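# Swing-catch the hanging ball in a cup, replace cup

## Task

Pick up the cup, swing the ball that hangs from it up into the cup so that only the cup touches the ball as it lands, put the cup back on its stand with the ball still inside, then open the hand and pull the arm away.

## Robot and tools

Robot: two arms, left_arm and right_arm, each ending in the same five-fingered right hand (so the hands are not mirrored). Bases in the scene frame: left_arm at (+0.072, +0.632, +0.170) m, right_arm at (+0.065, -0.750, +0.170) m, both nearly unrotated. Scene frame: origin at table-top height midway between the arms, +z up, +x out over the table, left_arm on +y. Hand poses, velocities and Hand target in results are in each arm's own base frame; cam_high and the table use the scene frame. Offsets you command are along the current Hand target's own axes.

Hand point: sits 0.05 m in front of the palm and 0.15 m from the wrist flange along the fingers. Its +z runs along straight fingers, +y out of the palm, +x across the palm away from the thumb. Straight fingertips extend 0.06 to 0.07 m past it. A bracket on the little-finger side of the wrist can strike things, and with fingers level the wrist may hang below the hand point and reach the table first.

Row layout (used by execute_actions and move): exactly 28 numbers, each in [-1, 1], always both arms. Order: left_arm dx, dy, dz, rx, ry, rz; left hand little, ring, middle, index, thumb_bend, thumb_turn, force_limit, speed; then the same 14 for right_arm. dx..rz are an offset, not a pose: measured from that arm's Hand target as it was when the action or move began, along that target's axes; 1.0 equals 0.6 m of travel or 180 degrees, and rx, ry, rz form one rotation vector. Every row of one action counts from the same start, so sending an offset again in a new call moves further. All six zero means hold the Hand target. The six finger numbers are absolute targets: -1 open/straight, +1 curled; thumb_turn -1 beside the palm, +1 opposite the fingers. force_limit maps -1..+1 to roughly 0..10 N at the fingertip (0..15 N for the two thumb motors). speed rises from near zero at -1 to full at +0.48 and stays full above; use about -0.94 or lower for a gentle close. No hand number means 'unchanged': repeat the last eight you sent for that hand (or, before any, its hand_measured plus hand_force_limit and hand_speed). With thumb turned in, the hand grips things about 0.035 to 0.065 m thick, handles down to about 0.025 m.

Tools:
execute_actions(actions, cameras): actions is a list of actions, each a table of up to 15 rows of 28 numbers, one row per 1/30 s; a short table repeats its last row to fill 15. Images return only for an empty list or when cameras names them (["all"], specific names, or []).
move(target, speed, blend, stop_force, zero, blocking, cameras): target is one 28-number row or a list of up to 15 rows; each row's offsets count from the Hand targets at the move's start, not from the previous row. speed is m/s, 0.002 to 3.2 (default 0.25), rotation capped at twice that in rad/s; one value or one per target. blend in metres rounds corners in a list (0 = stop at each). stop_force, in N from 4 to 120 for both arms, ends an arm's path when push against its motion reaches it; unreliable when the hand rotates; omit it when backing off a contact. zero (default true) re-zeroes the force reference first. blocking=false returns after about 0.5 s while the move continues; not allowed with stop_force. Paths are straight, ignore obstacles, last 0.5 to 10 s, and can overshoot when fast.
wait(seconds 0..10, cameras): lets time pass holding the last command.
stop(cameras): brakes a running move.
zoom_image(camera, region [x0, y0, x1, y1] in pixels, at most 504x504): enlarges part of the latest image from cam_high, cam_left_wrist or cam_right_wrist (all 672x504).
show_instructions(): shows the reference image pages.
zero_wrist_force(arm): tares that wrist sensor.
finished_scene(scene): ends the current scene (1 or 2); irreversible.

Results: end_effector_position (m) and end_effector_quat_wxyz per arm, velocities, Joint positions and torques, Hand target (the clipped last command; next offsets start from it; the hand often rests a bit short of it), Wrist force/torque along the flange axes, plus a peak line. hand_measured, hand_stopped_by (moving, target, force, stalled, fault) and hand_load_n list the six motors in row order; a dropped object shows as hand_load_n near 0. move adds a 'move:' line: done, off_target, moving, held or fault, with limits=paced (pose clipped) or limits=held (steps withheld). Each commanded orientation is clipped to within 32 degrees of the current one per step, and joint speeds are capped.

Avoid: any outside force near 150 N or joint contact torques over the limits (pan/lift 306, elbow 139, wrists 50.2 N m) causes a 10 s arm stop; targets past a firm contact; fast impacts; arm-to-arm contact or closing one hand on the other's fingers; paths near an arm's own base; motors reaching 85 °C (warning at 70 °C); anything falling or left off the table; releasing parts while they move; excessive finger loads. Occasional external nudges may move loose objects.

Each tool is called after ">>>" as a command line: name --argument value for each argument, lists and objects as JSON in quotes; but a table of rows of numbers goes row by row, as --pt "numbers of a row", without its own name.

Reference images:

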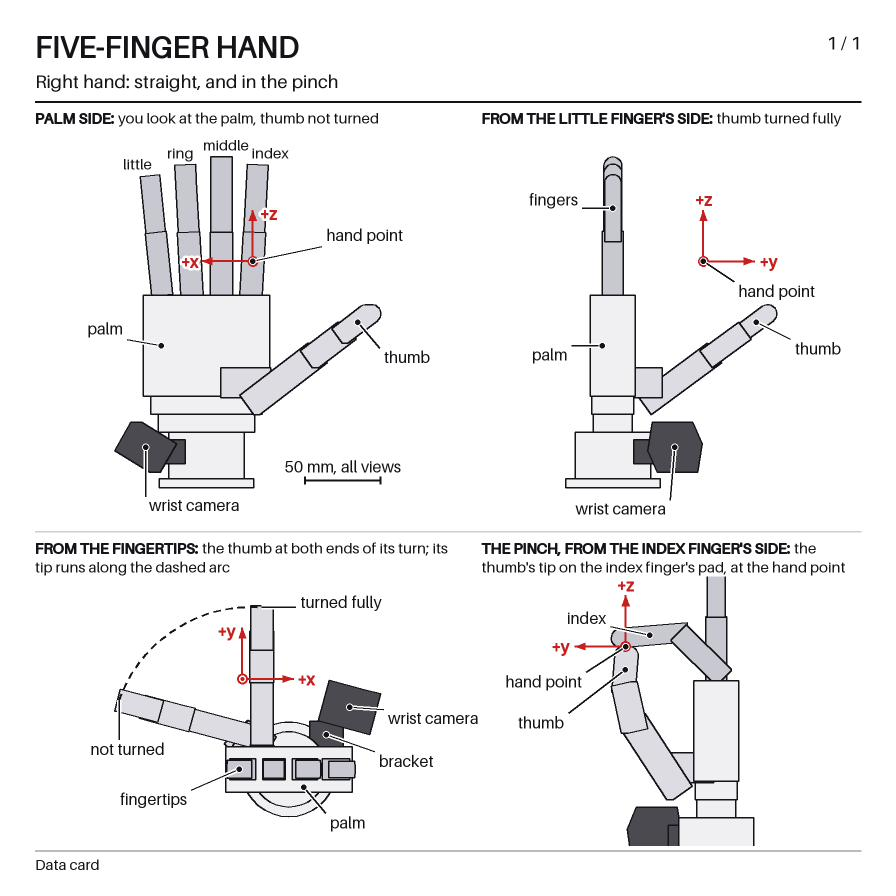

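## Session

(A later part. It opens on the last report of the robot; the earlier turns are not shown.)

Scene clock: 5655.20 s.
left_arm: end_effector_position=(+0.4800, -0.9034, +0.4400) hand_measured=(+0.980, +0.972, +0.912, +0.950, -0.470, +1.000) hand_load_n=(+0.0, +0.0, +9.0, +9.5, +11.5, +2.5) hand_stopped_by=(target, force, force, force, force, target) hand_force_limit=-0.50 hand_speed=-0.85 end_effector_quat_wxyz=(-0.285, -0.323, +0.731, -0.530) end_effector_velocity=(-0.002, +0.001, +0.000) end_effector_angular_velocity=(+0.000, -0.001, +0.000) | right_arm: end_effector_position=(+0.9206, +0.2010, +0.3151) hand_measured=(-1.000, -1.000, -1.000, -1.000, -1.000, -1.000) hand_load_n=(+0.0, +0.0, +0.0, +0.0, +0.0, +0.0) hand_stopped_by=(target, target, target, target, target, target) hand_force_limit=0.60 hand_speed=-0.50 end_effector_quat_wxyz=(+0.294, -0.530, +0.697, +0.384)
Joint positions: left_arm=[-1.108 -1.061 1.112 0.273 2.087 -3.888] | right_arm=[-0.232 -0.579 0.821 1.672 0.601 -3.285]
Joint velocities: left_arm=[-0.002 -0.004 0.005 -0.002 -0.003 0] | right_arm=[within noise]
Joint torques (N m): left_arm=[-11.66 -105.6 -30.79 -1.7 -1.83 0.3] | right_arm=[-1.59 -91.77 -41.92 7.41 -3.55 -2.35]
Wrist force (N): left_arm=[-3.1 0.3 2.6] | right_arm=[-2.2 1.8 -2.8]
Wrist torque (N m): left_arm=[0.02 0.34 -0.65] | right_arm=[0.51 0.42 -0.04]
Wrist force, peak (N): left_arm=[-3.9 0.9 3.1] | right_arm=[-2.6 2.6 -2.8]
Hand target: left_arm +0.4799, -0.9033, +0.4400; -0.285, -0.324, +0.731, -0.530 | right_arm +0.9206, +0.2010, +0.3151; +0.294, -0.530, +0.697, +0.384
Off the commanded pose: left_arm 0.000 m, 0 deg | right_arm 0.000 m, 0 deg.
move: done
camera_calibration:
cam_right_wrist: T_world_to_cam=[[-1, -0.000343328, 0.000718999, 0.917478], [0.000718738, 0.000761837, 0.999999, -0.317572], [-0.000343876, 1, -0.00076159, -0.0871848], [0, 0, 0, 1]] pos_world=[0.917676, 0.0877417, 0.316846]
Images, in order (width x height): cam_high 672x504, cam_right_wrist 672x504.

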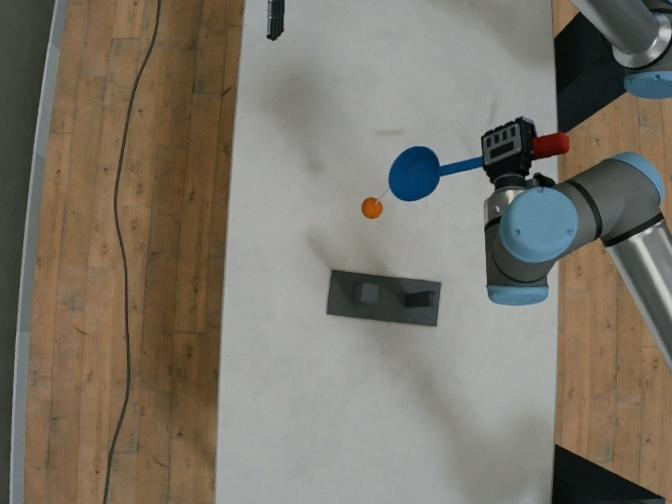

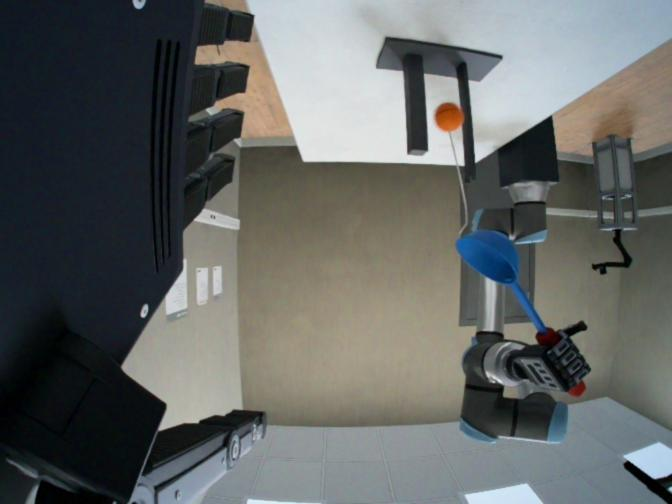

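>>> wait --seconds 5 --cameras '["cam_high","cam_right_wrist"]'

>>> zoom_image --camera "cam_right_wrist" --region '[410, 80, 510, 250]'

>>> wait --seconds 0.2 --cameras '["cam_high","cam_right_wrist"]'

>>> zoom_image --camera "cam_right_wrist" --region '[410, 80, 510, 250]'

Scene clock: 5744.10 s.
left_arm: end_effector_position=(+0.4799, -0.9033, +0.4400) hand_measured=(+0.980, +0.972, +0.912, +0.950, -0.470, +1.000) hand_load_n=(+0.0, +0.0, +9.0, +9.5, +11.5, +2.5) hand_stopped_by=(target, force, force, force, force, target) hand_force_limit=-0.50 hand_speed=-0.85 end_effector_quat_wxyz=(-0.285, -0.324, +0.731, -0.530) | right_arm: end_effector_position=(+0.9206, +0.2010, +0.3151) hand_measured=(-1.000, -1.000, -1.000, -1.000, -1.000, -1.000) hand_load_n=(+0.0, +0.0, +0.0, +0.0, +0.0, +0.0) hand_stopped_by=(target, target, target, target, target, target) hand_force_limit=0.60 hand_speed=-0.50 end_effector_quat_wxyz=(+0.294, -0.530, +0.697, +0.384)
Joint positions: left_arm=[-1.108 -1.061 1.112 0.273 2.087 -3.888] | right_arm=[-0.232 -0.579 0.821 1.672 0.601 -3.285]
Joint torques (N m): left_arm=[0.87 -101.83 -36.68 -0.6 1.26 2.83] | right_arm=[-1.22 -91.86 -40.41 7.25 -3.78 -2.25]
Wrist force (N): left_arm=[-3.2 0.2 2.7] | right_arm=[-2.2 1.8 -2.7]
Wrist torque (N m): left_arm=[0.01 0.38 -0.67] | right_arm=[0.52 0.41 -0.03]
Wrist force, peak (N): left_arm=[-3.6 0.9 3.1] | right_arm=[-2.7 2.6 -3.0]
Hand target: left_arm +0.4799, -0.9033, +0.4400; -0.285, -0.324, +0.731, -0.530 | right_arm +0.9206, +0.2010, +0.3151; +0.294, -0.530, +0.697, +0.384
Off the commanded pose: left_arm 0.000 m, 0 deg | right_arm 0.000 m, 0 deg.
wait: 5.00 s; at rest from the start
camera_calibration:
cam_right_wrist: T_world_to_cam=[[-1, -0.000343328, 0.000718999, 0.917478], [0.000718738, 0.000761837, 0.999999, -0.317572], [-0.000343876, 1, -0.00076159, -0.0871848], [0, 0, 0, 1]] pos_world=[0.917676, 0.0877417, 0.316846]
Images, in order (width x height): cam_high 672x504, cam_right_wrist 672x504.

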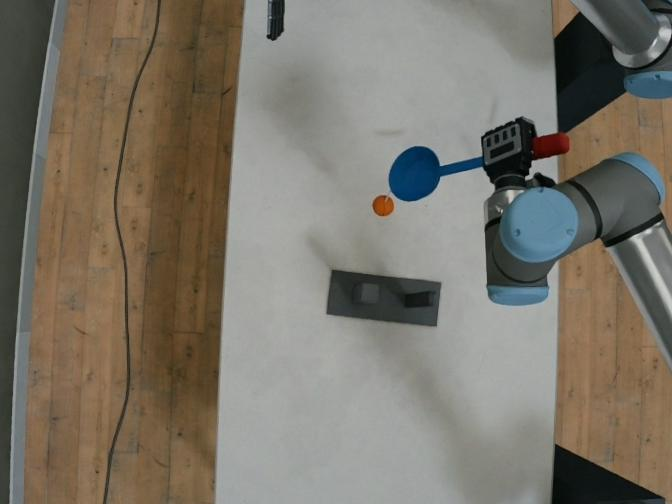

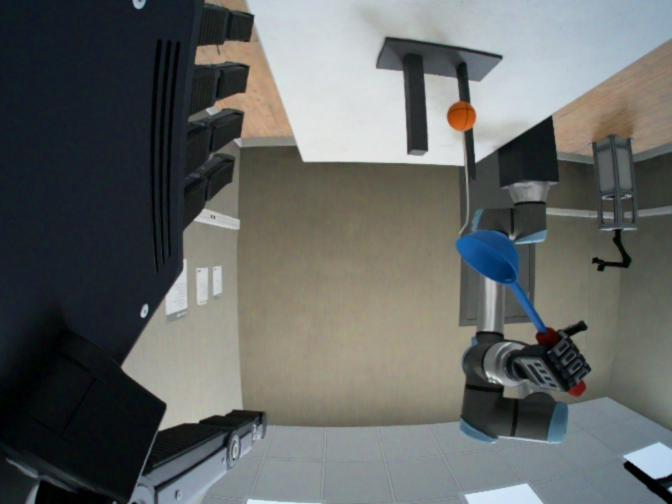

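Scaled by 2.965 from the camera's 672x504 image, which has a finer 960x720 frame.

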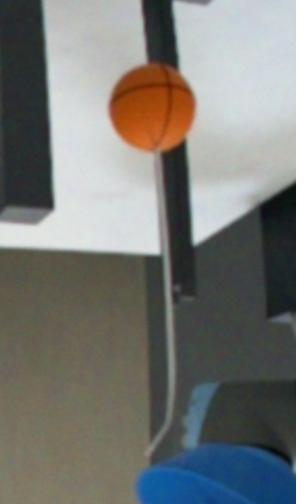

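Scene clock: 5744.30 s.
left_arm: end_effector_position=(+0.4799, -0.9033, +0.4400) hand_measured=(+0.980, +0.972, +0.912, +0.950, -0.470, +1.000) hand_load_n=(+0.0, +0.0, +9.0, +9.5, +11.5, +2.5) hand_stopped_by=(target, force, force, force, force, target) hand_force_limit=-0.50 hand_speed=-0.85 end_effector_quat_wxyz=(-0.285, -0.324, +0.731, -0.530) | right_arm: end_effector_position=(+0.9206, +0.2010, +0.3151) hand_measured=(-1.000, -1.000, -1.000, -1.000, -1.000, -1.000) hand_load_n=(+0.0, +0.5, +0.0, +0.0, +0.0, +0.0) hand_stopped_by=(target, target, target, target, target, target) hand_force_limit=0.60 hand_speed=-0.50 end_effector_quat_wxyz=(+0.294, -0.530, +0.697, +0.384)
Joint positions: left_arm=[-1.108 -1.061 1.112 0.273 2.087 -3.888] | right_arm=[-0.232 -0.579 0.821 1.672 0.601 -3.285]
Joint torques (N m): left_arm=[-0.12 -101.71 -36.57 -0.77 1.02 2.64] | right_arm=[-1.94 -92.65 -41.52 7.16 -3.87 -2.61]
Wrist force (N): left_arm=[-3.1 0.0 2.6] | right_arm=[-2.1 1.7 -2.8]
Wrist torque (N m): left_arm=[-0.02 0.36 -0.66] | right_arm=[0.51 0.40 -0.04]
Wrist force, peak (N): left_arm=[-3.4 0.7 2.8] | right_arm=[-2.3 1.6 -3.0]
Hand target: left_arm +0.4799, -0.9033, +0.4400; -0.285, -0.324, +0.731, -0.530 | right_arm +0.9206, +0.2010, +0.3151; +0.294, -0.530, +0.697, +0.384
Off the commanded pose: left_arm 0.000 m, 0 deg | right_arm 0.000 m, 0 deg.
wait: 0.20 s; at rest by 0.17 s
camera_calibration:
cam_right_wrist: T_world_to_cam=[[-1, -0.000343328, 0.000718999, 0.917478], [0.000718738, 0.000761837, 0.999999, -0.317572], [-0.000343876, 1, -0.00076159, -0.0871848], [0, 0, 0, 1]] pos_world=[0.917676, 0.0877417, 0.316846]
Images, in order (width x height): cam_high 672x504, cam_right_wrist 672x504.

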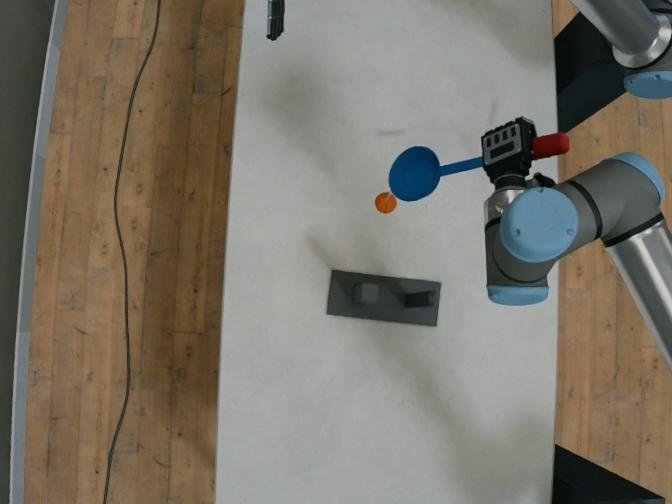

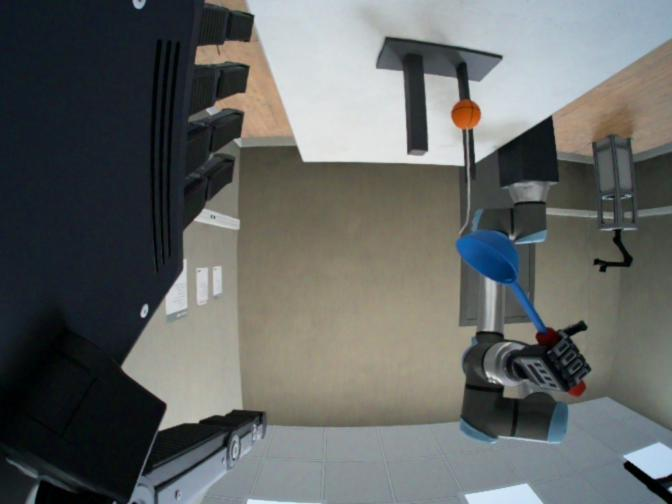

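Scaled by 2.965 from the camera's 672x504 image, which has a finer 960x720 frame.

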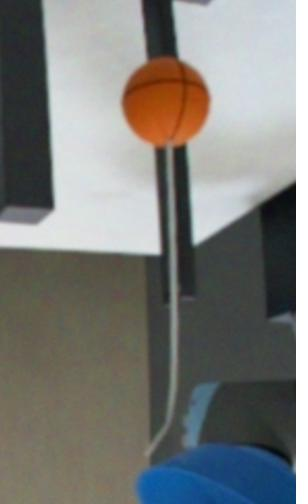

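>>> wait --seconds 10

>>> wait --seconds 10

>>> wait --seconds 10

>>> wait --seconds 10

>>> execute_actions --actions '[[[0.02908,0.03671,0.00147,0,0,0,0.98,0.98,0.97,0.97,0.89,1,-0.5,-0.85,0,0,0,0,0,0,-1,-1,-1,-1,-1,-1,0.6,-0.5],[0.05134,0.06479,0.00259,0,0,0,0.98,0.98,0.97,0.97,0.89,1,-0.5,-0.85,0,0,0,0,0,0,-1,-1,-1,-1,-1,-1,0.6,-0.5],[0.07376,0.09294,0.00404,0,0,0,0.98,0.98,0.97,0.97,0.89,1,-0.5,-0.85,0,0,0,0,0,0,-1,-1,-1,-1,-1,-1,0.6,-0.5],[0.08945,0.1126,0.00514,0,0,0,0.98,0.98,0.97,0.97,0.89,1,-0.5,-0.85,0,0,0,0,0,0,-1,-1,-1,-1,-1,-1,0.6,-0.5],[0.11229,0.14127,0.00661,0,0,0,0.98,0.98,0.97,0.97,0.89,1,-0.5,-0.85,0,0,0,0,0,0,-1,-1,-1,-1,-1,-1,0.6,-0.5],[0.13512,0.16995,0.00808,0,0,0,0.98,0.98,0.97,0.97,0.89,1,-0.5,-0.85,0,0,0,0,0,0,-1,-1,-1,-1,-1,-1,0.6,-0.5],[0.15794,0.19864,0.00947,0,0,0,0.98,0.98,0.97,0.97,0.89,1,-0.5,-0.85,0,0,0,0,0,0,-1,-1,-1,-1,-1,-1,0.6,-0.5],[0.18076,0.22733,0.01086,0,0,0,0.98,0.98,0.97,0.97,0.89,1,-0.5,-0.85,0,0,0,0,0,0,-1,-1,-1,-1,-1,-1,0.6,-0.5],[0.20357,0.25604,0.01217,0,0,0,0.98,0.98,0.97,0.97,0.89,1,-0.5,-0.85,0,0,0,0,0,0,-1,-1,-1,-1,-1,-1,0.6,-0.5],[0.22637,0.28475,0.01348,0,0,0,0.98,0.98,0.97,0.97,0.89,1,-0.5,-0.85,0,0,0,0,0,0,-1,-1,-1,-1,-1,-1,0.6,-0.5],[0.24914,0.31348,0.01462,0,0,0,0.98,0.98,0.97,0.97,0.89,1,-0.5,-0.85,0,0,0,0,0,0,-1,-1,-1,-1,-1,-1,0.6,-0.5],[0.24283,0.30552,0.01431,0,0,0,0.98,0.98,0.97,0.97,0.89,1,-0.5,-0.85,0,0,0,0,0,0,-1,-1,-1,-1,-1,-1,0.6,-0.5],[0.23682,0.29794,0.014,0,0,0,0.98,0.98,0.97,0.97,0.89,1,-0.5,-0.85,0,0,0,0,0,0,-1,-1,-1,-1,-1,-1,0.6,-0.5],[0.22199,0.27906,0.01357,0,0,0,0.98,0.98,0.97,0.97,0.89,1,-0.5,-0.85,0,0,0,0,0,0,-1,-1,-1,-1,-1,-1,0.6,-0.5],[0.20335,0.25531,0.01311,0,0,0,0.98,0.98,0.97,0.97,0.89,1,-0.5,-0.85,0,0,0,0,0,0,-1,-1,-1,-1,-1,-1,0.6,-0.5]],[[-0.01694,-0.02168,-0.00023,0,0,0,0.98,0.98,0.97,0.97,0.89,1,-0.5,-0.85,0,0,0,0,0,0,-1,-1,-1,-1,-1,-1,0.6,-0.5],[-0.03075,-0.03947,-0.00013,0,0,0,0.98,0.98,0.97,0.97,0.89,1,-0.5,-0.85,0,0,0,0,0,0,-1,-1,-1,-1,-1,-1,0.6,-0.5],[-0.05029,-0.06442,-0.00048,0,0,0,0.98,0.98,0.97,0.97,0.89,1,-0.5,-0.85,0,0,0,0,0,0,-1,-1,-1,-1,-1,-1,0.6,-0.5],[-0.06985,-0.08934,-0.00099,0,0,0,0.98,0.98,0.97,0.97,0.89,1,-0.5,-0.85,0,0,0,0,0,0,-1,-1,-1,-1,-1,-1,0.6,-0.5],[-0.08945,-0.11422,-0.00167,0,0,0,0.98,0.98,0.97,0.97,0.89,1,-0.5,-0.85,0,0,0,0,0,0,-1,-1,-1,-1,-1,-1,0.6,-0.5],[-0.10908,-0.13907,-0.0025,0,0,0,0.98,0.98,0.97,0.97,0.89,1,-0.5,-0.85,0,0,0,0,0,0,-1,-1,-1,-1,-1,-1,0.6,-0.5],[-0.12872,-0.16393,-0.00333,0,0,0,0.98,0.98,0.97,0.97,0.89,1,-0.5,-0.85,0,0,0,0,0,0,-1,-1,-1,-1,-1,-1,0.6,-0.5],[-0.14834,-0.18878,-0.00415,0,0,0,0.98,0.98,0.97,0.97,0.89,1,-0.5,-0.85,0,0,0,0,0,0,-1,-1,-1,-1,-1,-1,0.6,-0.5],[-0.168,-0.21361,-0.00506,0,0,0,0.98,0.98,0.97,0.97,0.89,1,-0.5,-0.85,0,0,0,0,0,0,-1,-1,-1,-1,-1,-1,0.6,-0.5],[-0.18767,-0.23842,-0.00613,0,0,0,0.98,0.98,0.97,0.97,0.89,1,-0.5,-0.85,0,0,0,0,0,0,-1,-1,-1,-1,-1,-1,0.6,-0.5],[-0.19447,-0.24684,-0.0068,0,0,0,0.98,0.98,0.97,0.97,0.89,1,-0.5,-0.85,0,0,0,0,0,0,-1,-1,-1,-1,-1,-1,0.6,-0.5],[-0.18997,-0.24081,-0.00737,0,0,0,0.98,0.98,0.97,0.97,0.89,1,-0.5,-0.85,0,0,0,0,0,0,-1,-1,-1,-1,-1,-1,0.6,-0.5],[-0.18306,-0.23156,-0.00813,0,0,0,0.98,0.98,0.97,0.97,0.89,1,-0.5,-0.85,0,0,0,0,0,0,-1,-1,-1,-1,-1,-1,0.6,-0.5],[-0.17105,-0.21596,-0.00847,0,0,0,0.98,0.98,0.97,0.97,0.89,1,-0.5,-0.85,0,0,0,0,0,0,-1,-1,-1,-1,-1,-1,0.6,-0.5],[-0.1601,-0.20162,-0.00903,0,0,0,0.98,0.98,0.97,0.97,0.89,1,-0.5,-0.85,0,0,0,0,0,0,-1,-1,-1,-1,-1,-1,0.6,-0.5]]]' --cameras '["cam_high","cam_right_wrist"]'

>>> wait --seconds 0.03 --cameras '["cam_high","cam_right_wrist"]'

>>> wait --seconds 0.03 --cameras '["cam_high","cam_right_wrist"]'

>>> wait --seconds 0.06 --cameras '["cam_high","cam_right_wrist"]'

>>> wait --seconds 0.1 --cameras '["cam_high","cam_right_wrist"]'

>>> wait --seconds 0.2 --cameras '["cam_high","cam_right_wrist"]'

Scene clock: 5795.03 s.
left_arm: end_effector_position=(+0.4799, -0.9033, +0.4400) hand_measured=(+0.980, +0.972, +0.912, +0.950, -0.470, +1.000) hand_load_n=(+0.0, +0.0, +9.0, +10.0, +11.5, +3.0) hand_stopped_by=(target, force, force, force, force, target) hand_force_limit=-0.50 hand_speed=-0.85 end_effector_quat_wxyz=(-0.285, -0.324, +0.731, -0.530) | right_arm: end_effector_position=(+0.9206, +0.2010, +0.3151) hand_measured=(-1.000, -1.000, -1.000, -1.000, -1.000, -1.000) hand_load_n=(+0.0, +0.0, +0.0, +0.0, +0.0, +0.0) hand_stopped_by=(target, target, target, target, target, target) hand_force_limit=0.60 hand_speed=-0.50 end_effector_quat_wxyz=(+0.294, -0.530, +0.697, +0.384)
Joint positions: left_arm=[-1.108 -1.061 1.112 0.273 2.087 -3.888] | right_arm=[-0.232 -0.579 0.821 1.672 0.601 -3.285]
Joint torques (N m): left_arm=[0.5 -98.67 -38.88 -0.66 1.43 2.4] | right_arm=[-2.99 -91.65 -40.54 7.48 -4.05 -2.51]
Wrist force (N): left_arm=[-3.3 0.1 2.5] | right_arm=[-2.4 1.4 -2.6]
Wrist torque (N m): left_arm=[0.00 0.39 -0.67] | right_arm=[0.45 0.44 -0.06]
Wrist force, peak (N): left_arm=[-3.4 0.3 3.6] | right_arm=[-2.3 2.6 -3.1]
Hand target: left_arm +0.4799, -0.9033, +0.4400; -0.285, -0.324, +0.731, -0.530 | right_arm +0.9206, +0.2010, +0.3151; +0.294, -0.530, +0.697, +0.384
Off the commanded pose: left_arm 0.000 m, 0 deg | right_arm 0.000 m, 0 deg.
wait: 10.00 s; at rest from the start

Scene clock: 5805.03 s.
left_arm: end_effector_position=(+0.4799, -0.9033, +0.4400) hand_measured=(+0.980, +0.972, +0.912, +0.950, -0.470, +1.000) hand_load_n=(+0.0, +0.0, +9.0, +9.5, +11.5, +3.0) hand_stopped_by=(target, force, force, force, force, target) hand_force_limit=-0.50 hand_speed=-0.85 end_effector_quat_wxyz=(-0.285, -0.324, +0.731, -0.530) | right_arm: end_effector_position=(+0.9206, +0.2010, +0.3151) hand_measured=(-1.000, -1.000, -1.000, -1.000, -1.000, -1.000) hand_load_n=(+0.0, +0.0, +0.0, +0.0, +0.0, +0.0) hand_stopped_by=(target, target, target, target, target, target) hand_force_limit=0.60 hand_speed=-0.50 end_effector_quat_wxyz=(+0.294, -0.530, +0.697, +0.384)
Joint positions: left_arm=[-1.108 -1.061 1.112 0.273 2.087 -3.888] | right_arm=[-0.232 -0.579 0.821 1.672 0.601 -3.285]
Joint torques (N m): left_arm=[1.4 -96.84 -40.15 -0.38 1.29 2.28] | right_arm=[-3.06 -93.71 -40.86 7.35 -3.79 -2.38]
Wrist force (N): left_arm=[-3.1 0.3 2.5] | right_arm=[-2.0 1.9 -2.6]
Wrist torque (N m): left_arm=[0.02 0.36 -0.65] | right_arm=[0.52 0.38 -0.03]
Wrist force, peak (N): left_arm=[-3.4 0.6 3.4] | right_arm=[-2.2 2.0 -3.5]
Hand target: left_arm +0.4799, -0.9033, +0.4400; -0.285, -0.324, +0.731, -0.530 | right_arm +0.9206, +0.2010, +0.3151; +0.294, -0.530, +0.697, +0.384
Off the commanded pose: left_arm 0.000 m, 0 deg | right_arm 0.000 m, 0 deg.
wait: 10.00 s; at rest by 0.17 s

Scene clock: 5815.03 s.
left_arm: end_effector_position=(+0.4799, -0.9033, +0.4400) hand_measured=(+0.980, +0.972, +0.912, +0.950, -0.470, +1.000) hand_load_n=(-0.5, +0.0, +9.0, +9.5, +11.5, +2.5) hand_stopped_by=(target, force, force, force, force, target) hand_force_limit=-0.50 hand_speed=-0.85 end_effector_quat_wxyz=(-0.285, -0.324, +0.731, -0.530) | right_arm: end_effector_position=(+0.9206, +0.2010, +0.3151) hand_measured=(-1.000, -1.000, -1.000, -1.000, -1.000, -1.000) hand_load_n=(+0.0, +0.0, +0.0, +0.0, +0.0, +0.0) hand_stopped_by=(target, target, target, target, target, target) hand_force_limit=0.60 hand_speed=-0.50 end_effector_quat_wxyz=(+0.294, -0.530, +0.697, +0.384)
Joint positions: left_arm=[-1.108 -1.061 1.112 0.273 2.087 -3.888] | right_arm=[-0.232 -0.579 0.821 1.672 0.601 -3.285]
Joint torques (N m): left_arm=[1.93 -96.47 -40.46 -0.39 1 2.37] | right_arm=[-4.44 -91.84 -41.57 6.93 -3.78 -2.55]
Wrist force (N): left_arm=[-3.2 0.6 2.3] | right_arm=[-1.9 1.6 -2.5]
Wrist torque (N m): left_arm=[0.09 0.39 -0.65] | right_arm=[0.48 0.36 -0.03]
Wrist force, peak (N): left_arm=[-3.7 0.7 3.0] | right_arm=[-2.5 1.9 -3.4]
Hand target: left_arm +0.4799, -0.9033, +0.4400; -0.285, -0.324, +0.731, -0.530 | right_arm +0.9206, +0.2010, +0.3151; +0.294, -0.530, +0.697, +0.384
Off the commanded pose: left_arm 0.000 m, 0 deg | right_arm 0.000 m, 0 deg.
wait: 10.00 s; at rest by 0.17 s

Scene clock: 5825.03 s.
left_arm: end_effector_position=(+0.4799, -0.9033, +0.4400) hand_measured=(+0.980, +0.972, +0.912, +0.950, -0.470, +1.000) hand_load_n=(+0.0, +0.0, +9.0, +10.0, +11.5, +2.5) hand_stopped_by=(target, force, force, force, force, target) hand_force_limit=-0.50 hand_speed=-0.85 end_effector_quat_wxyz=(-0.285, -0.324, +0.731, -0.530) | right_arm: end_effector_position=(+0.9206, +0.2010, +0.3151) hand_measured=(-1.000, -1.000, -1.000, -1.000, -1.000, -1.000) hand_load_n=(+0.0, +0.0, +0.0, +0.0, +0.0, +0.0) hand_stopped_by=(target, target, target, target, target, target) hand_force_limit=0.60 hand_speed=-0.50 end_effector_quat_wxyz=(+0.294, -0.530, +0.697, +0.384)
Joint positions: left_arm=[-1.108 -1.061 1.112 0.273 2.087 -3.888] | right_arm=[-0.232 -0.579 0.821 1.672 0.601 -3.285]
Joint torques (N m): left_arm=[1.05 -98.94 -42.29 -0.58 1.18 2.37] | right_arm=[-3.76 -92.15 -41.9 7.37 -4.09 -2.42]
Wrist force (N): left_arm=[-3.1 0.4 2.4] | right_arm=[-2.5 1.6 -2.2]
Wrist torque (N m): left_arm=[0.06 0.40 -0.67] | right_arm=[0.46 0.45 -0.06]
Wrist force, peak (N): left_arm=[-3.6 1.1 3.1] | right_arm=[-2.1 2.2 -3.3]
Hand target: left_arm +0.4799, -0.9033, +0.4400; -0.285, -0.324, +0.731, -0.530 | right_arm +0.9206, +0.2010, +0.3151; +0.294, -0.530, +0.697, +0.384
Off the commanded pose: left_arm 0.000 m, 0 deg | right_arm 0.000 m, 0 deg.
wait: 10.00 s; at rest by 0.17 s

Scene clock: 5826.47 s.
left_arm: end_effector_position=(+0.4395, -0.9025, +0.4398) hand_measured=(+0.980, +0.972, +0.912, +0.950, -0.470, +1.000) hand_load_n=(+0.0, +0.5, +9.0, +10.5, +11.5, +2.0) hand_stopped_by=(target, force, force, force, force, target) hand_force_limit=-0.50 hand_speed=-0.85 end_effector_quat_wxyz=(-0.285, -0.323, +0.731, -0.529) end_effector_velocity=(-0.002, +0.000, -0.001) end_effector_angular_velocity=(+0.002, +0.000, +0.001) | right_arm: end_effector_position=(+0.9206, +0.2010, +0.3151) hand_measured=(-1.000, -1.000, -1.000, -1.000, -1.000, -1.000) hand_load_n=(+0.0, +0.0, +0.0, +0.0, +0.0, +0.0) hand_stopped_by=(target, target, target, target, target, target) hand_force_limit=0.60 hand_speed=-0.50 end_effector_quat_wxyz=(+0.294, -0.530, +0.697, +0.384)
Joint positions: left_arm=[-1.152 -1.107 1.181 0.245 2.047 -3.903] | right_arm=[-0.232 -0.579 0.821 1.672 0.601 -3.285]
Joint velocities: left_arm=[-0.002 -0.002 0.005 -0.001 -0.003 0] | right_arm=[within noise]
Joint torques (N m): left_arm=[-11.25 -104.46 -34.12 -2.65 -2.02 2.83] | right_arm=[-2.19 -94.29 -41.49 7.07 -3.79 -2.23]
Wrist force (N): left_arm=[-3.3 1.4 3.1] | right_arm=[-2.2 1.6 -2.5]
Wrist torque (N m): left_arm=[0.04 0.40 -0.76] | right_arm=[0.47 0.41 -0.04]
Wrist force, peak (N): left_arm=[-13.8 -10.1 1.2] | right_arm=[-2.4 1.9 -3.2]
Hand target: left_arm +0.4385, -0.9027, +0.4401; -0.285, -0.324, +0.731, -0.530 | right_arm +0.9206, +0.2010, +0.3151; +0.294, -0.530, +0.697, +0.384
Off the commanded pose: left_arm 0.001 m, 0 deg | right_arm 0.000 m, 0 deg.
camera_calibration:
cam_right_wrist: T_world_to_cam=[[-1, -0.000343328, 0.000718999, 0.917478], [0.000718738, 0.000761837, 0.999999, -0.317572], [-0.000343876, 1, -0.00076159, -0.0871848], [0, 0, 0, 1]] pos_world=[0.917676, 0.0877417, 0.316846]
Images, in order (width x height): cam_high 672x504, cam_right_wrist 672x504.

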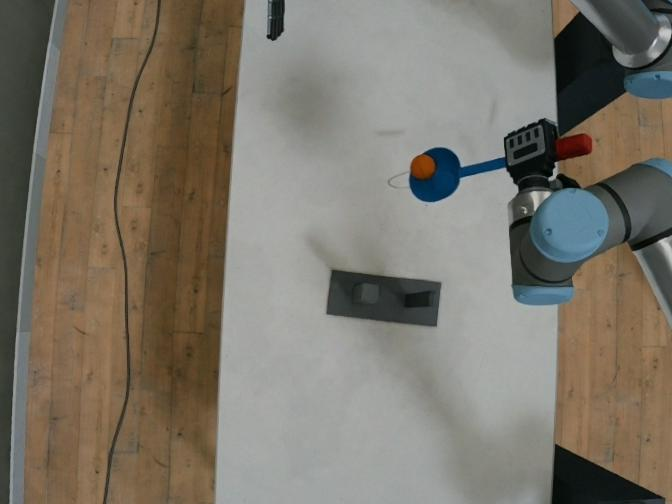

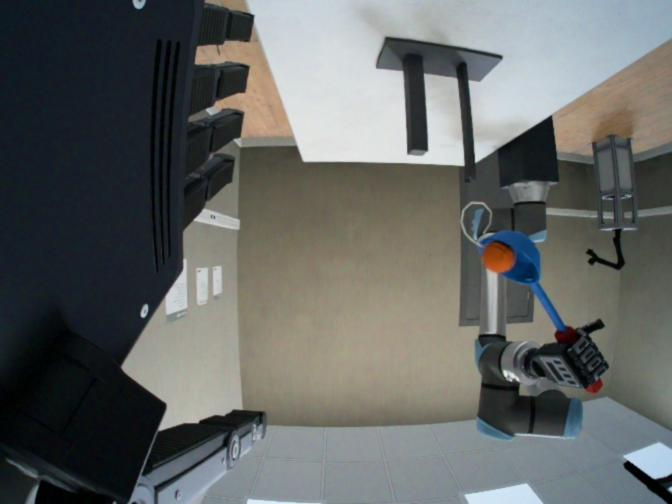

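Scene clock: 5826.50 s.
left_arm: end_effector_position=(+0.4395, -0.9025, +0.4398) hand_measured=(+0.980, +0.972, +0.912, +0.950, -0.470, +1.000) hand_load_n=(+0.5, +0.0, +9.0, +10.0, +11.5, +3.0) hand_stopped_by=(target, force, force, force, force, target) hand_force_limit=-0.50 hand_speed=-0.85 end_effector_quat_wxyz=(-0.285, -0.323, +0.731, -0.529) | right_arm: end_effector_position=(+0.9206, +0.2010, +0.3151) hand_measured=(-1.000, -1.000, -1.000, -1.000, -1.000, -1.000) hand_load_n=(+0.0, +0.0, +0.0, +0.0, +0.0, +0.0) hand_stopped_by=(target, target, target, target, target, target) hand_force_limit=0.60 hand_speed=-0.50 end_effector_quat_wxyz=(+0.294, -0.530, +0.697, +0.384)
Joint positions: left_arm=[-1.152 -1.107 1.181 0.245 2.047 -3.903] | right_arm=[-0.232 -0.579 0.821 1.672 0.601 -3.285]
Joint torques (N m): left_arm=[-9.31 -100.75 -31.1 -2.31 -1.92 3.16] | right_arm=[-0.62 -91.59 -41.34 7.06 -3.63 -2.61]
Wrist force (N): left_arm=[-2.8 -0.4 2.5] | right_arm=[-2.2 1.5 -3.0]
Wrist torque (N m): left_arm=[-0.01 0.41 -0.54] | right_arm=[0.49 0.41 -0.05]
Wrist force, peak (N): left_arm=[-2.8 -0.4 2.5] | right_arm=[-2.2 1.5 -3.0]
Hand target: left_arm +0.4385, -0.9027, +0.4401; -0.285, -0.324, +0.731, -0.530 | right_arm +0.9206, +0.2010, +0.3151; +0.294, -0.530, +0.697, +0.384
Off the commanded pose: left_arm 0.001 m, 0 deg | right_arm 0.000 m, 0 deg.
wait: 0.03 s; no rest
camera_calibration:
cam_right_wrist: T_world_to_cam=[[-1, -0.000343328, 0.000718999, 0.917478], [0.000718738, 0.000761837, 0.999999, -0.317572], [-0.000343876, 1, -0.00076159, -0.0871848], [0, 0, 0, 1]] pos_world=[0.917676, 0.0877417, 0.316846]
Images, in order (width x height): cam_high 672x504, cam_right_wrist 672x504.

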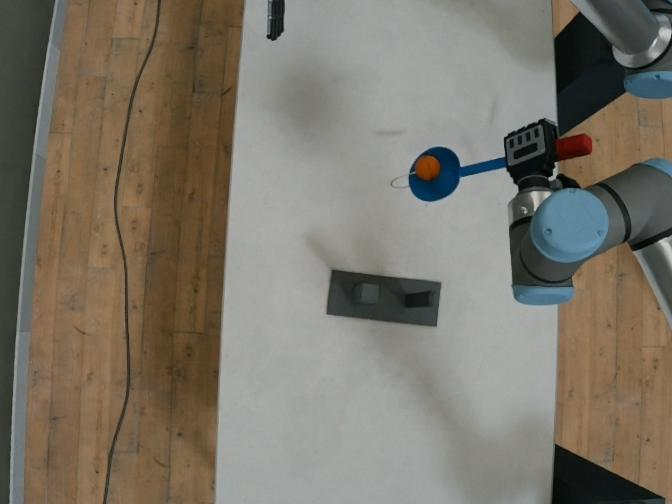

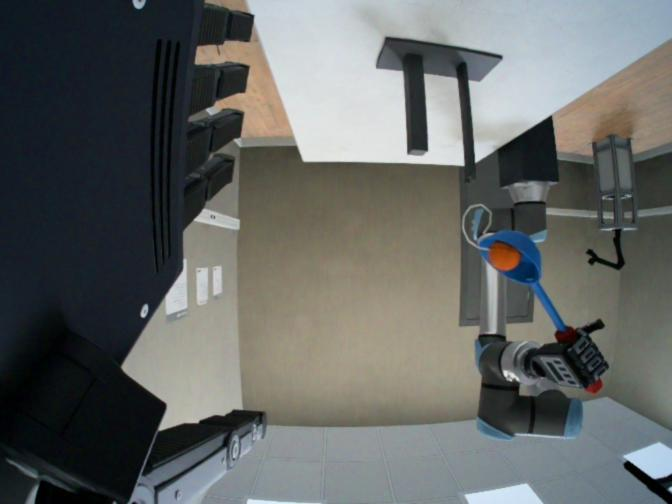

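Scene clock: 5826.53 s.
left_arm: end_effector_position=(+0.4395, -0.9025, +0.4397) hand_measured=(+0.980, +0.972, +0.912, +0.950, -0.470, +1.000) hand_load_n=(+0.0, +0.0, +9.0, +11.0, +11.5, +2.0) hand_stopped_by=(target, force, force, force, force, target) hand_force_limit=-0.50 hand_speed=-0.85 end_effector_quat_wxyz=(-0.285, -0.323, +0.731, -0.529) | right_arm: end_effector_position=(+0.9206, +0.2010, +0.3151) hand_measured=(-1.000, -1.000, -1.000, -1.000, -1.000, -1.000) hand_load_n=(+0.0, +0.0, +0.0, +0.0, +0.0, +0.0) hand_stopped_by=(target, target, target, target, target, target) hand_force_limit=0.60 hand_speed=-0.50 end_effector_quat_wxyz=(+0.294, -0.530, +0.697, +0.384)
Joint positions: left_arm=[-1.152 -1.107 1.181 0.245 2.047 -3.903] | right_arm=[-0.232 -0.579 0.821 1.672 0.601 -3.285]
Joint torques (N m): left_arm=[-4.17 -95.27 -32.53 -2.81 -1.64 3.19] | right_arm=[-1.5 -93.42 -41.58 7.17 -4.02 -2.41]
Wrist force (N): left_arm=[-3.6 1.8 2.8] | right_arm=[-1.8 1.4 -2.8]
Wrist torque (N m): left_arm=[0.11 0.42 -0.80] | right_arm=[0.47 0.37 -0.02]
Wrist force, peak (N): left_arm=[-3.6 1.8 2.8] | right_arm=[-1.8 1.4 -2.8]
Hand target: left_arm +0.4385, -0.9027, +0.4401; -0.285, -0.324, +0.731, -0.530 | right_arm +0.9206, +0.2010, +0.3151; +0.294, -0.530, +0.697, +0.384
Off the commanded pose: left_arm 0.001 m, 0 deg | right_arm 0.000 m, 0 deg.
wait: 0.03 s; no rest
camera_calibration:
cam_right_wrist: T_world_to_cam=[[-1, -0.000343328, 0.000718999, 0.917478], [0.000718738, 0.000761837, 0.999999, -0.317572], [-0.000343876, 1, -0.00076159, -0.0871848], [0, 0, 0, 1]] pos_world=[0.917676, 0.0877417, 0.316846]
Images, in order (width x height): cam_high 672x504, cam_right_wrist 672x504.

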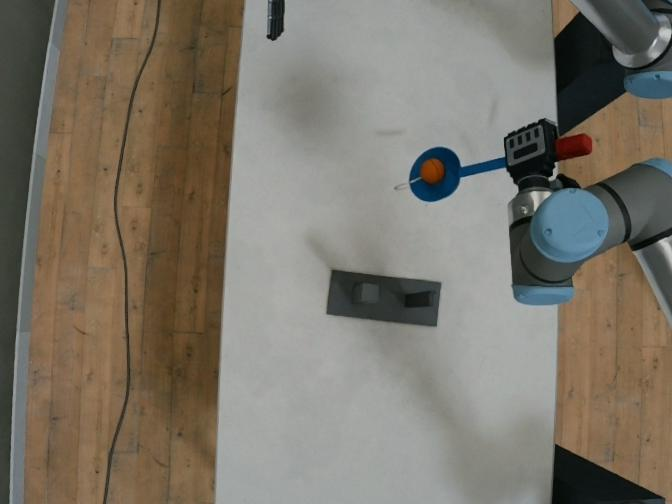

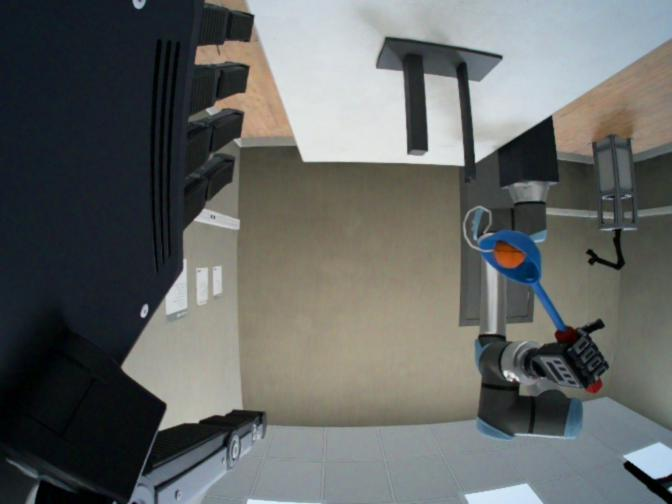

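Scene clock: 5826.60 s.
left_arm: end_effector_position=(+0.4395, -0.9025, +0.4397) hand_measured=(+0.980, +0.972, +0.912, +0.950, -0.470, +1.000) hand_load_n=(+0.0, +0.0, +9.0, +10.0, +11.5, +2.5) hand_stopped_by=(target, force, force, force, force, target) hand_force_limit=-0.50 hand_speed=-0.85 end_effector_quat_wxyz=(-0.285, -0.323, +0.731, -0.529) | right_arm: end_effector_position=(+0.9206, +0.2010, +0.3151) hand_measured=(-1.000, -1.000, -1.000, -1.000, -1.000, -1.000) hand_load_n=(+0.0, +0.0, +0.0, +0.0, +0.0, +0.0) hand_stopped_by=(target, target, target, target, target, target) hand_force_limit=0.60 hand_speed=-0.50 end_effector_quat_wxyz=(+0.294, -0.530, +0.697, +0.384)
Joint positions: left_arm=[-1.152 -1.107 1.181 0.245 2.047 -3.902] | right_arm=[-0.232 -0.579 0.821 1.672 0.601 -3.285]
Joint torques (N m): left_arm=[-1.47 -95.16 -34.79 -2.96 -1.68 3.72] | right_arm=[-2.6 -92.13 -41.48 6.96 -4.03 -2.57]
Wrist force (N): left_arm=[-3.1 1.4 2.2] | right_arm=[-2.3 1.7 -2.5]
Wrist torque (N m): left_arm=[0.13 0.38 -0.74] | right_arm=[0.48 0.41 -0.04]
Wrist force, peak (N): left_arm=[-3.1 1.4 2.2] | right_arm=[-2.3 1.7 -2.5]
Hand target: left_arm +0.4385, -0.9027, +0.4401; -0.285, -0.324, +0.731, -0.530 | right_arm +0.9206, +0.2010, +0.3151; +0.294, -0.530, +0.697, +0.384
Off the commanded pose: left_arm 0.001 m, 0 deg | right_arm 0.000 m, 0 deg.
wait: 0.07 s; no rest
camera_calibration:
cam_right_wrist: T_world_to_cam=[[-1, -0.000343328, 0.000718999, 0.917478], [0.000718738, 0.000761837, 0.999999, -0.317572], [-0.000343876, 1, -0.00076159, -0.0871848], [0, 0, 0, 1]] pos_world=[0.917676, 0.0877417, 0.316846]
Images, in order (width x height): cam_high 672x504, cam_right_wrist 672x504.

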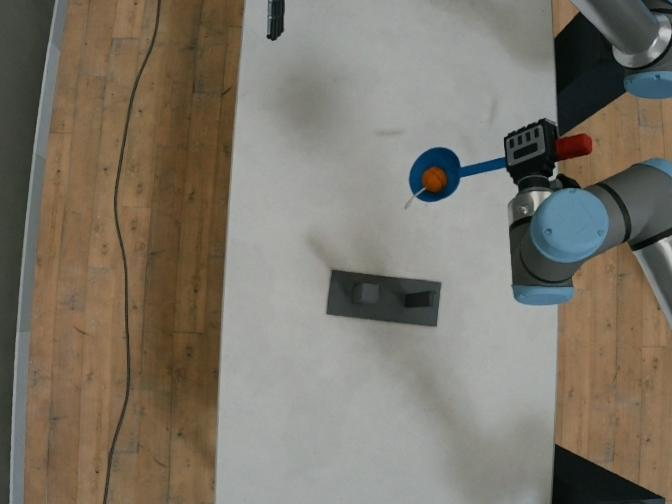

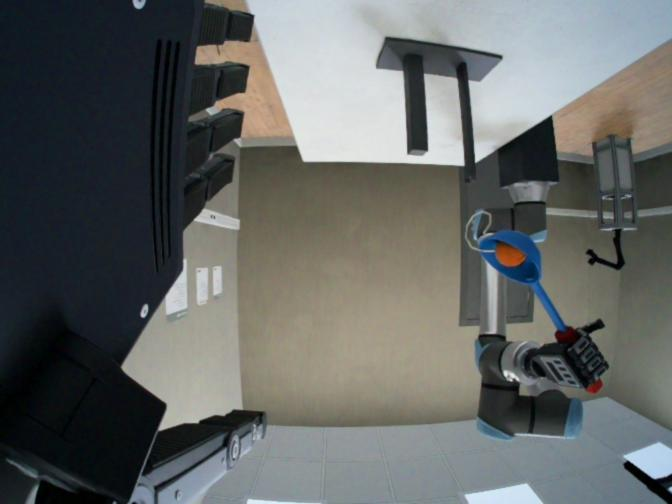

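Scene clock: 5826.70 s.
left_arm: end_effector_position=(+0.4395, -0.9025, +0.4397) hand_measured=(+0.980, +0.972, +0.912, +0.950, -0.470, +1.000) hand_load_n=(+0.0, +0.0, +9.0, +10.0, +11.5, +2.5) hand_stopped_by=(target, force, force, force, force, target) hand_force_limit=-0.50 hand_speed=-0.85 end_effector_quat_wxyz=(-0.285, -0.323, +0.731, -0.529) | right_arm: end_effector_position=(+0.9206, +0.2010, +0.3151) hand_measured=(-1.000, -1.000, -1.000, -1.000, -1.000, -1.000) hand_load_n=(+0.0, +0.0, +0.0, +0.0, +0.0, +0.0) hand_stopped_by=(target, target, target, target, target, target) hand_force_limit=0.60 hand_speed=-0.50 end_effector_quat_wxyz=(+0.294, -0.530, +0.697, +0.384)
Joint positions: left_arm=[-1.152 -1.107 1.181 0.245 2.047 -3.902] | right_arm=[-0.232 -0.579 0.821 1.672 0.601 -3.285]
Joint torques (N m): left_arm=[-5.3 -100.98 -32.65 -2.77 -1.6 3.55] | right_arm=[-3.85 -93.19 -40.72 7.24 -3.9 -2.43]
Wrist force (N): left_arm=[-3.3 0.3 2.5] | right_arm=[-2.3 1.9 -2.3]
Wrist torque (N m): left_arm=[0.06 0.42 -0.61] | right_arm=[0.50 0.41 -0.03]
Wrist force, peak (N): left_arm=[-3.3 0.9 2.7] | right_arm=[-2.5 1.8 -3.0]
Hand target: left_arm +0.4385, -0.9027, +0.4401; -0.285, -0.324, +0.731, -0.530 | right_arm +0.9206, +0.2010, +0.3151; +0.294, -0.530, +0.697, +0.384
Off the commanded pose: left_arm 0.001 m, 0 deg | right_arm 0.000 m, 0 deg.
wait: 0.10 s; no rest
camera_calibration:
cam_right_wrist: T_world_to_cam=[[-1, -0.000343328, 0.000718999, 0.917478], [0.000718738, 0.000761837, 0.999999, -0.317572], [-0.000343876, 1, -0.00076159, -0.0871848], [0, 0, 0, 1]] pos_world=[0.917676, 0.0877417, 0.316846]
Images, in order (width x height): cam_high 672x504, cam_right_wrist 672x504.

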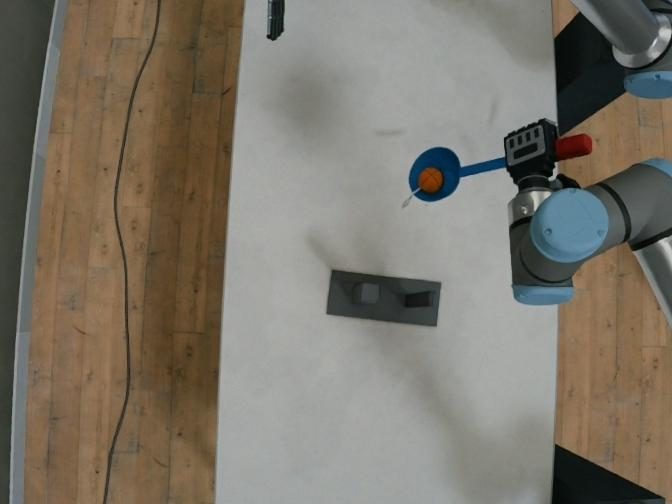

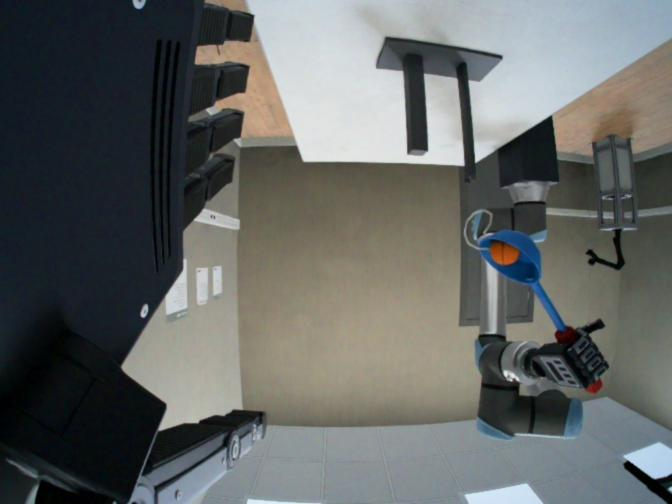

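Scene clock: 5826.90 s.
left_arm: end_effector_position=(+0.4395, -0.9025, +0.4397) hand_measured=(+0.980, +0.972, +0.912, +0.950, -0.470, +1.000) hand_load_n=(+0.0, +0.0, +9.0, +10.0, +11.5, +2.5) hand_stopped_by=(target, force, force, force, force, target) hand_force_limit=-0.50 hand_speed=-0.85 end_effector_quat_wxyz=(-0.285, -0.323, +0.731, -0.529) | right_arm: end_effector_position=(+0.9206, +0.2010, +0.3151) hand_measured=(-1.000, -1.000, -1.000, -1.000, -1.000, -1.000) hand_load_n=(+0.0, +0.0, +0.0, +0.0, +0.0, -0.5) hand_stopped_by=(target, target, target, target, target, target) hand_force_limit=0.60 hand_speed=-0.50 end_effector_quat_wxyz=(+0.294, -0.530, +0.697, +0.384)
Joint positions: left_arm=[-1.152 -1.107 1.181 0.245 2.047 -3.902] | right_arm=[-0.232 -0.579 0.821 1.672 0.601 -3.285]
Joint torques (N m): left_arm=[-7.44 -103.47 -33.08 -2.83 -1.47 3.68] | right_arm=[-3.65 -94.12 -40.54 6.93 -3.71 -2.14]
Wrist force (N): left_arm=[-3.3 0.3 2.3] | right_arm=[-2.2 1.7 -2.6]
Wrist torque (N m): left_arm=[0.03 0.39 -0.65] | right_arm=[0.49 0.41 -0.04]
Wrist force, peak (N): left_arm=[-3.3 0.5 2.7] | right_arm=[-2.2 1.7 -3.0]
Hand target: left_arm +0.4385, -0.9027, +0.4401; -0.285, -0.324, +0.731, -0.530 | right_arm +0.9206, +0.2010, +0.3151; +0.294, -0.530, +0.697, +0.384
Off the commanded pose: left_arm 0.001 m, 0 deg | right_arm 0.000 m, 0 deg.
wait: 0.20 s; at rest by 0.17 s
camera_calibration:
cam_right_wrist: T_world_to_cam=[[-1, -0.000343328, 0.000718999, 0.917478], [0.000718738, 0.000761837, 0.999999, -0.317572], [-0.000343876, 1, -0.00076159, -0.0871848], [0, 0, 0, 1]] pos_world=[0.917676, 0.0877417, 0.316846]
Images, in order (width x height): cam_high 672x504, cam_right_wrist 672x504.

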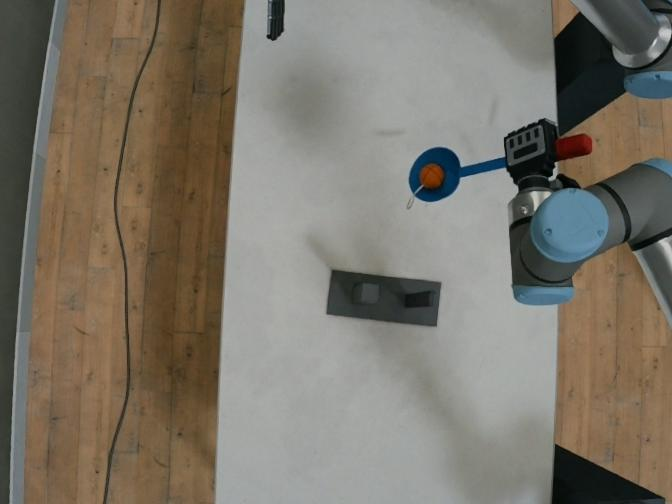

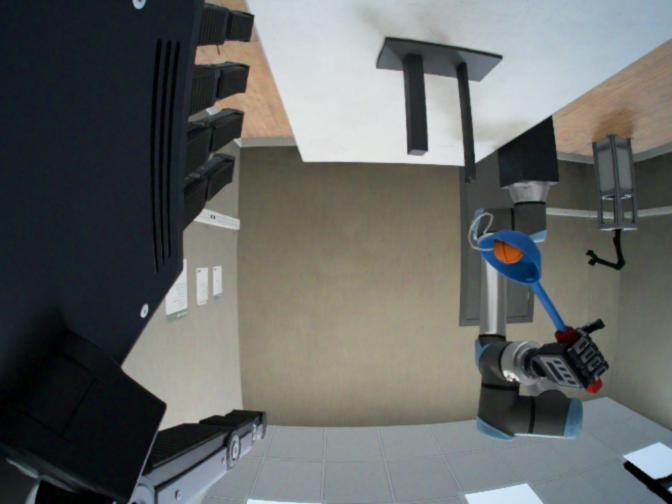

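>>> move --target '[0,0,0,0.0242,-0.0238,0.1174,0.98,0.98,0.97,0.97,0.89,1,-0.5,-0.85,0,0,0,0,0,0,-1,-1,-1,-1,-1,-1,0.6,-0.5]' --speed 0.12 --cameras '["cam_high","cam_right_wrist"]'

Scene clock: 5841.93 s.
left_arm: end_effector_position=(+0.4383, -0.9027, +0.4402) hand_measured=(+0.980, +0.972, +0.912, +0.950, -0.470, +1.000) hand_load_n=(+0.0, +0.0, +9.0, +10.0, +11.5, +2.5) hand_stopped_by=(target, force, force, force, force, target) hand_force_limit=-0.50 hand_speed=-0.85 end_effector_quat_wxyz=(-0.143, -0.214, +0.767, -0.588) | right_arm: end_effector_position=(+0.9206, +0.2010, +0.3151) hand_measured=(-1.000, -1.000, -1.000, -1.000, -1.000, -1.000) hand_load_n=(+0.0, +0.0, +0.0, +0.0, +0.0, +0.0) hand_stopped_by=(target, target, target, target, target, target) hand_force_limit=0.60 hand_speed=-0.50 end_effector_quat_wxyz=(+0.294, -0.530, +0.697, +0.384)
Joint positions: left_arm=[-1.214 -1.173 1.266 0.192 1.882 -3.563] | right_arm=[-0.232 -0.579 0.821 1.672 0.601 -3.285]
Joint torques (N m): left_arm=[7.92 -64.79 -55.69 1.34 0.17 -0.98] | right_arm=[-3.04 -94.4 -41.05 7.25 -3.93 -2.41]
Wrist force (N): left_arm=[-2.9 0.7 2.2] | right_arm=[-2.3 2.1 -2.7]
Wrist torque (N m): left_arm=[0.10 0.38 -0.55] | right_arm=[0.56 0.42 -0.03]
Wrist force, peak (N): left_arm=[-3.8 0.4 2.8] | right_arm=[-2.3 2.5 -3.0]
Hand target: left_arm +0.4385, -0.9027, +0.4401; -0.143, -0.214, +0.767, -0.588 | right_arm +0.9206, +0.2010, +0.3151; +0.294, -0.530, +0.697, +0.384
Off the commanded pose: left_arm 0.000 m, 0 deg | right_arm 0.000 m, 0 deg.
move: done
camera_calibration:
cam_right_wrist: T_world_to_cam=[[-1, -0.000343328, 0.000718999, 0.917478], [0.000718738, 0.000761837, 0.999999, -0.317572], [-0.000343876, 1, -0.00076159, -0.0871848], [0, 0, 0, 1]] pos_world=[0.917676, 0.0877417, 0.316846]
Images, in order (width x height): cam_high 672x504, cam_right_wrist 672x504.

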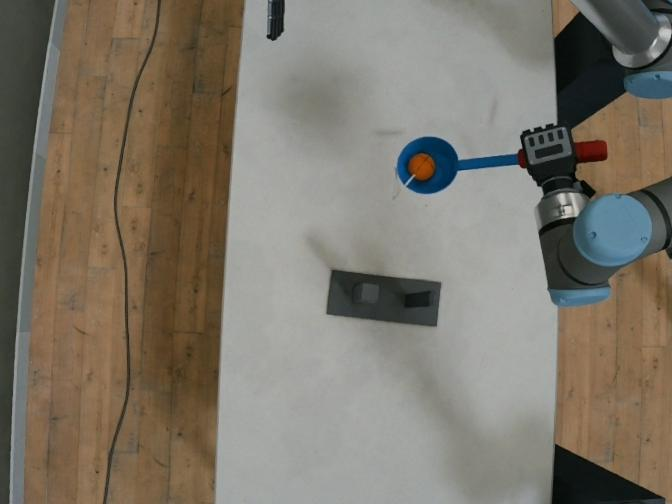

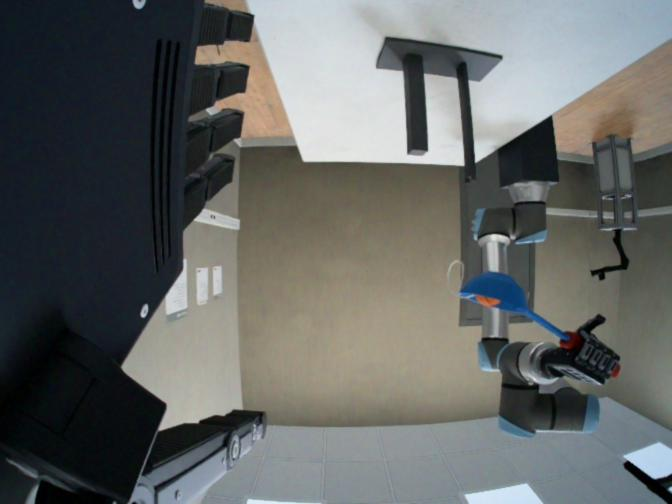

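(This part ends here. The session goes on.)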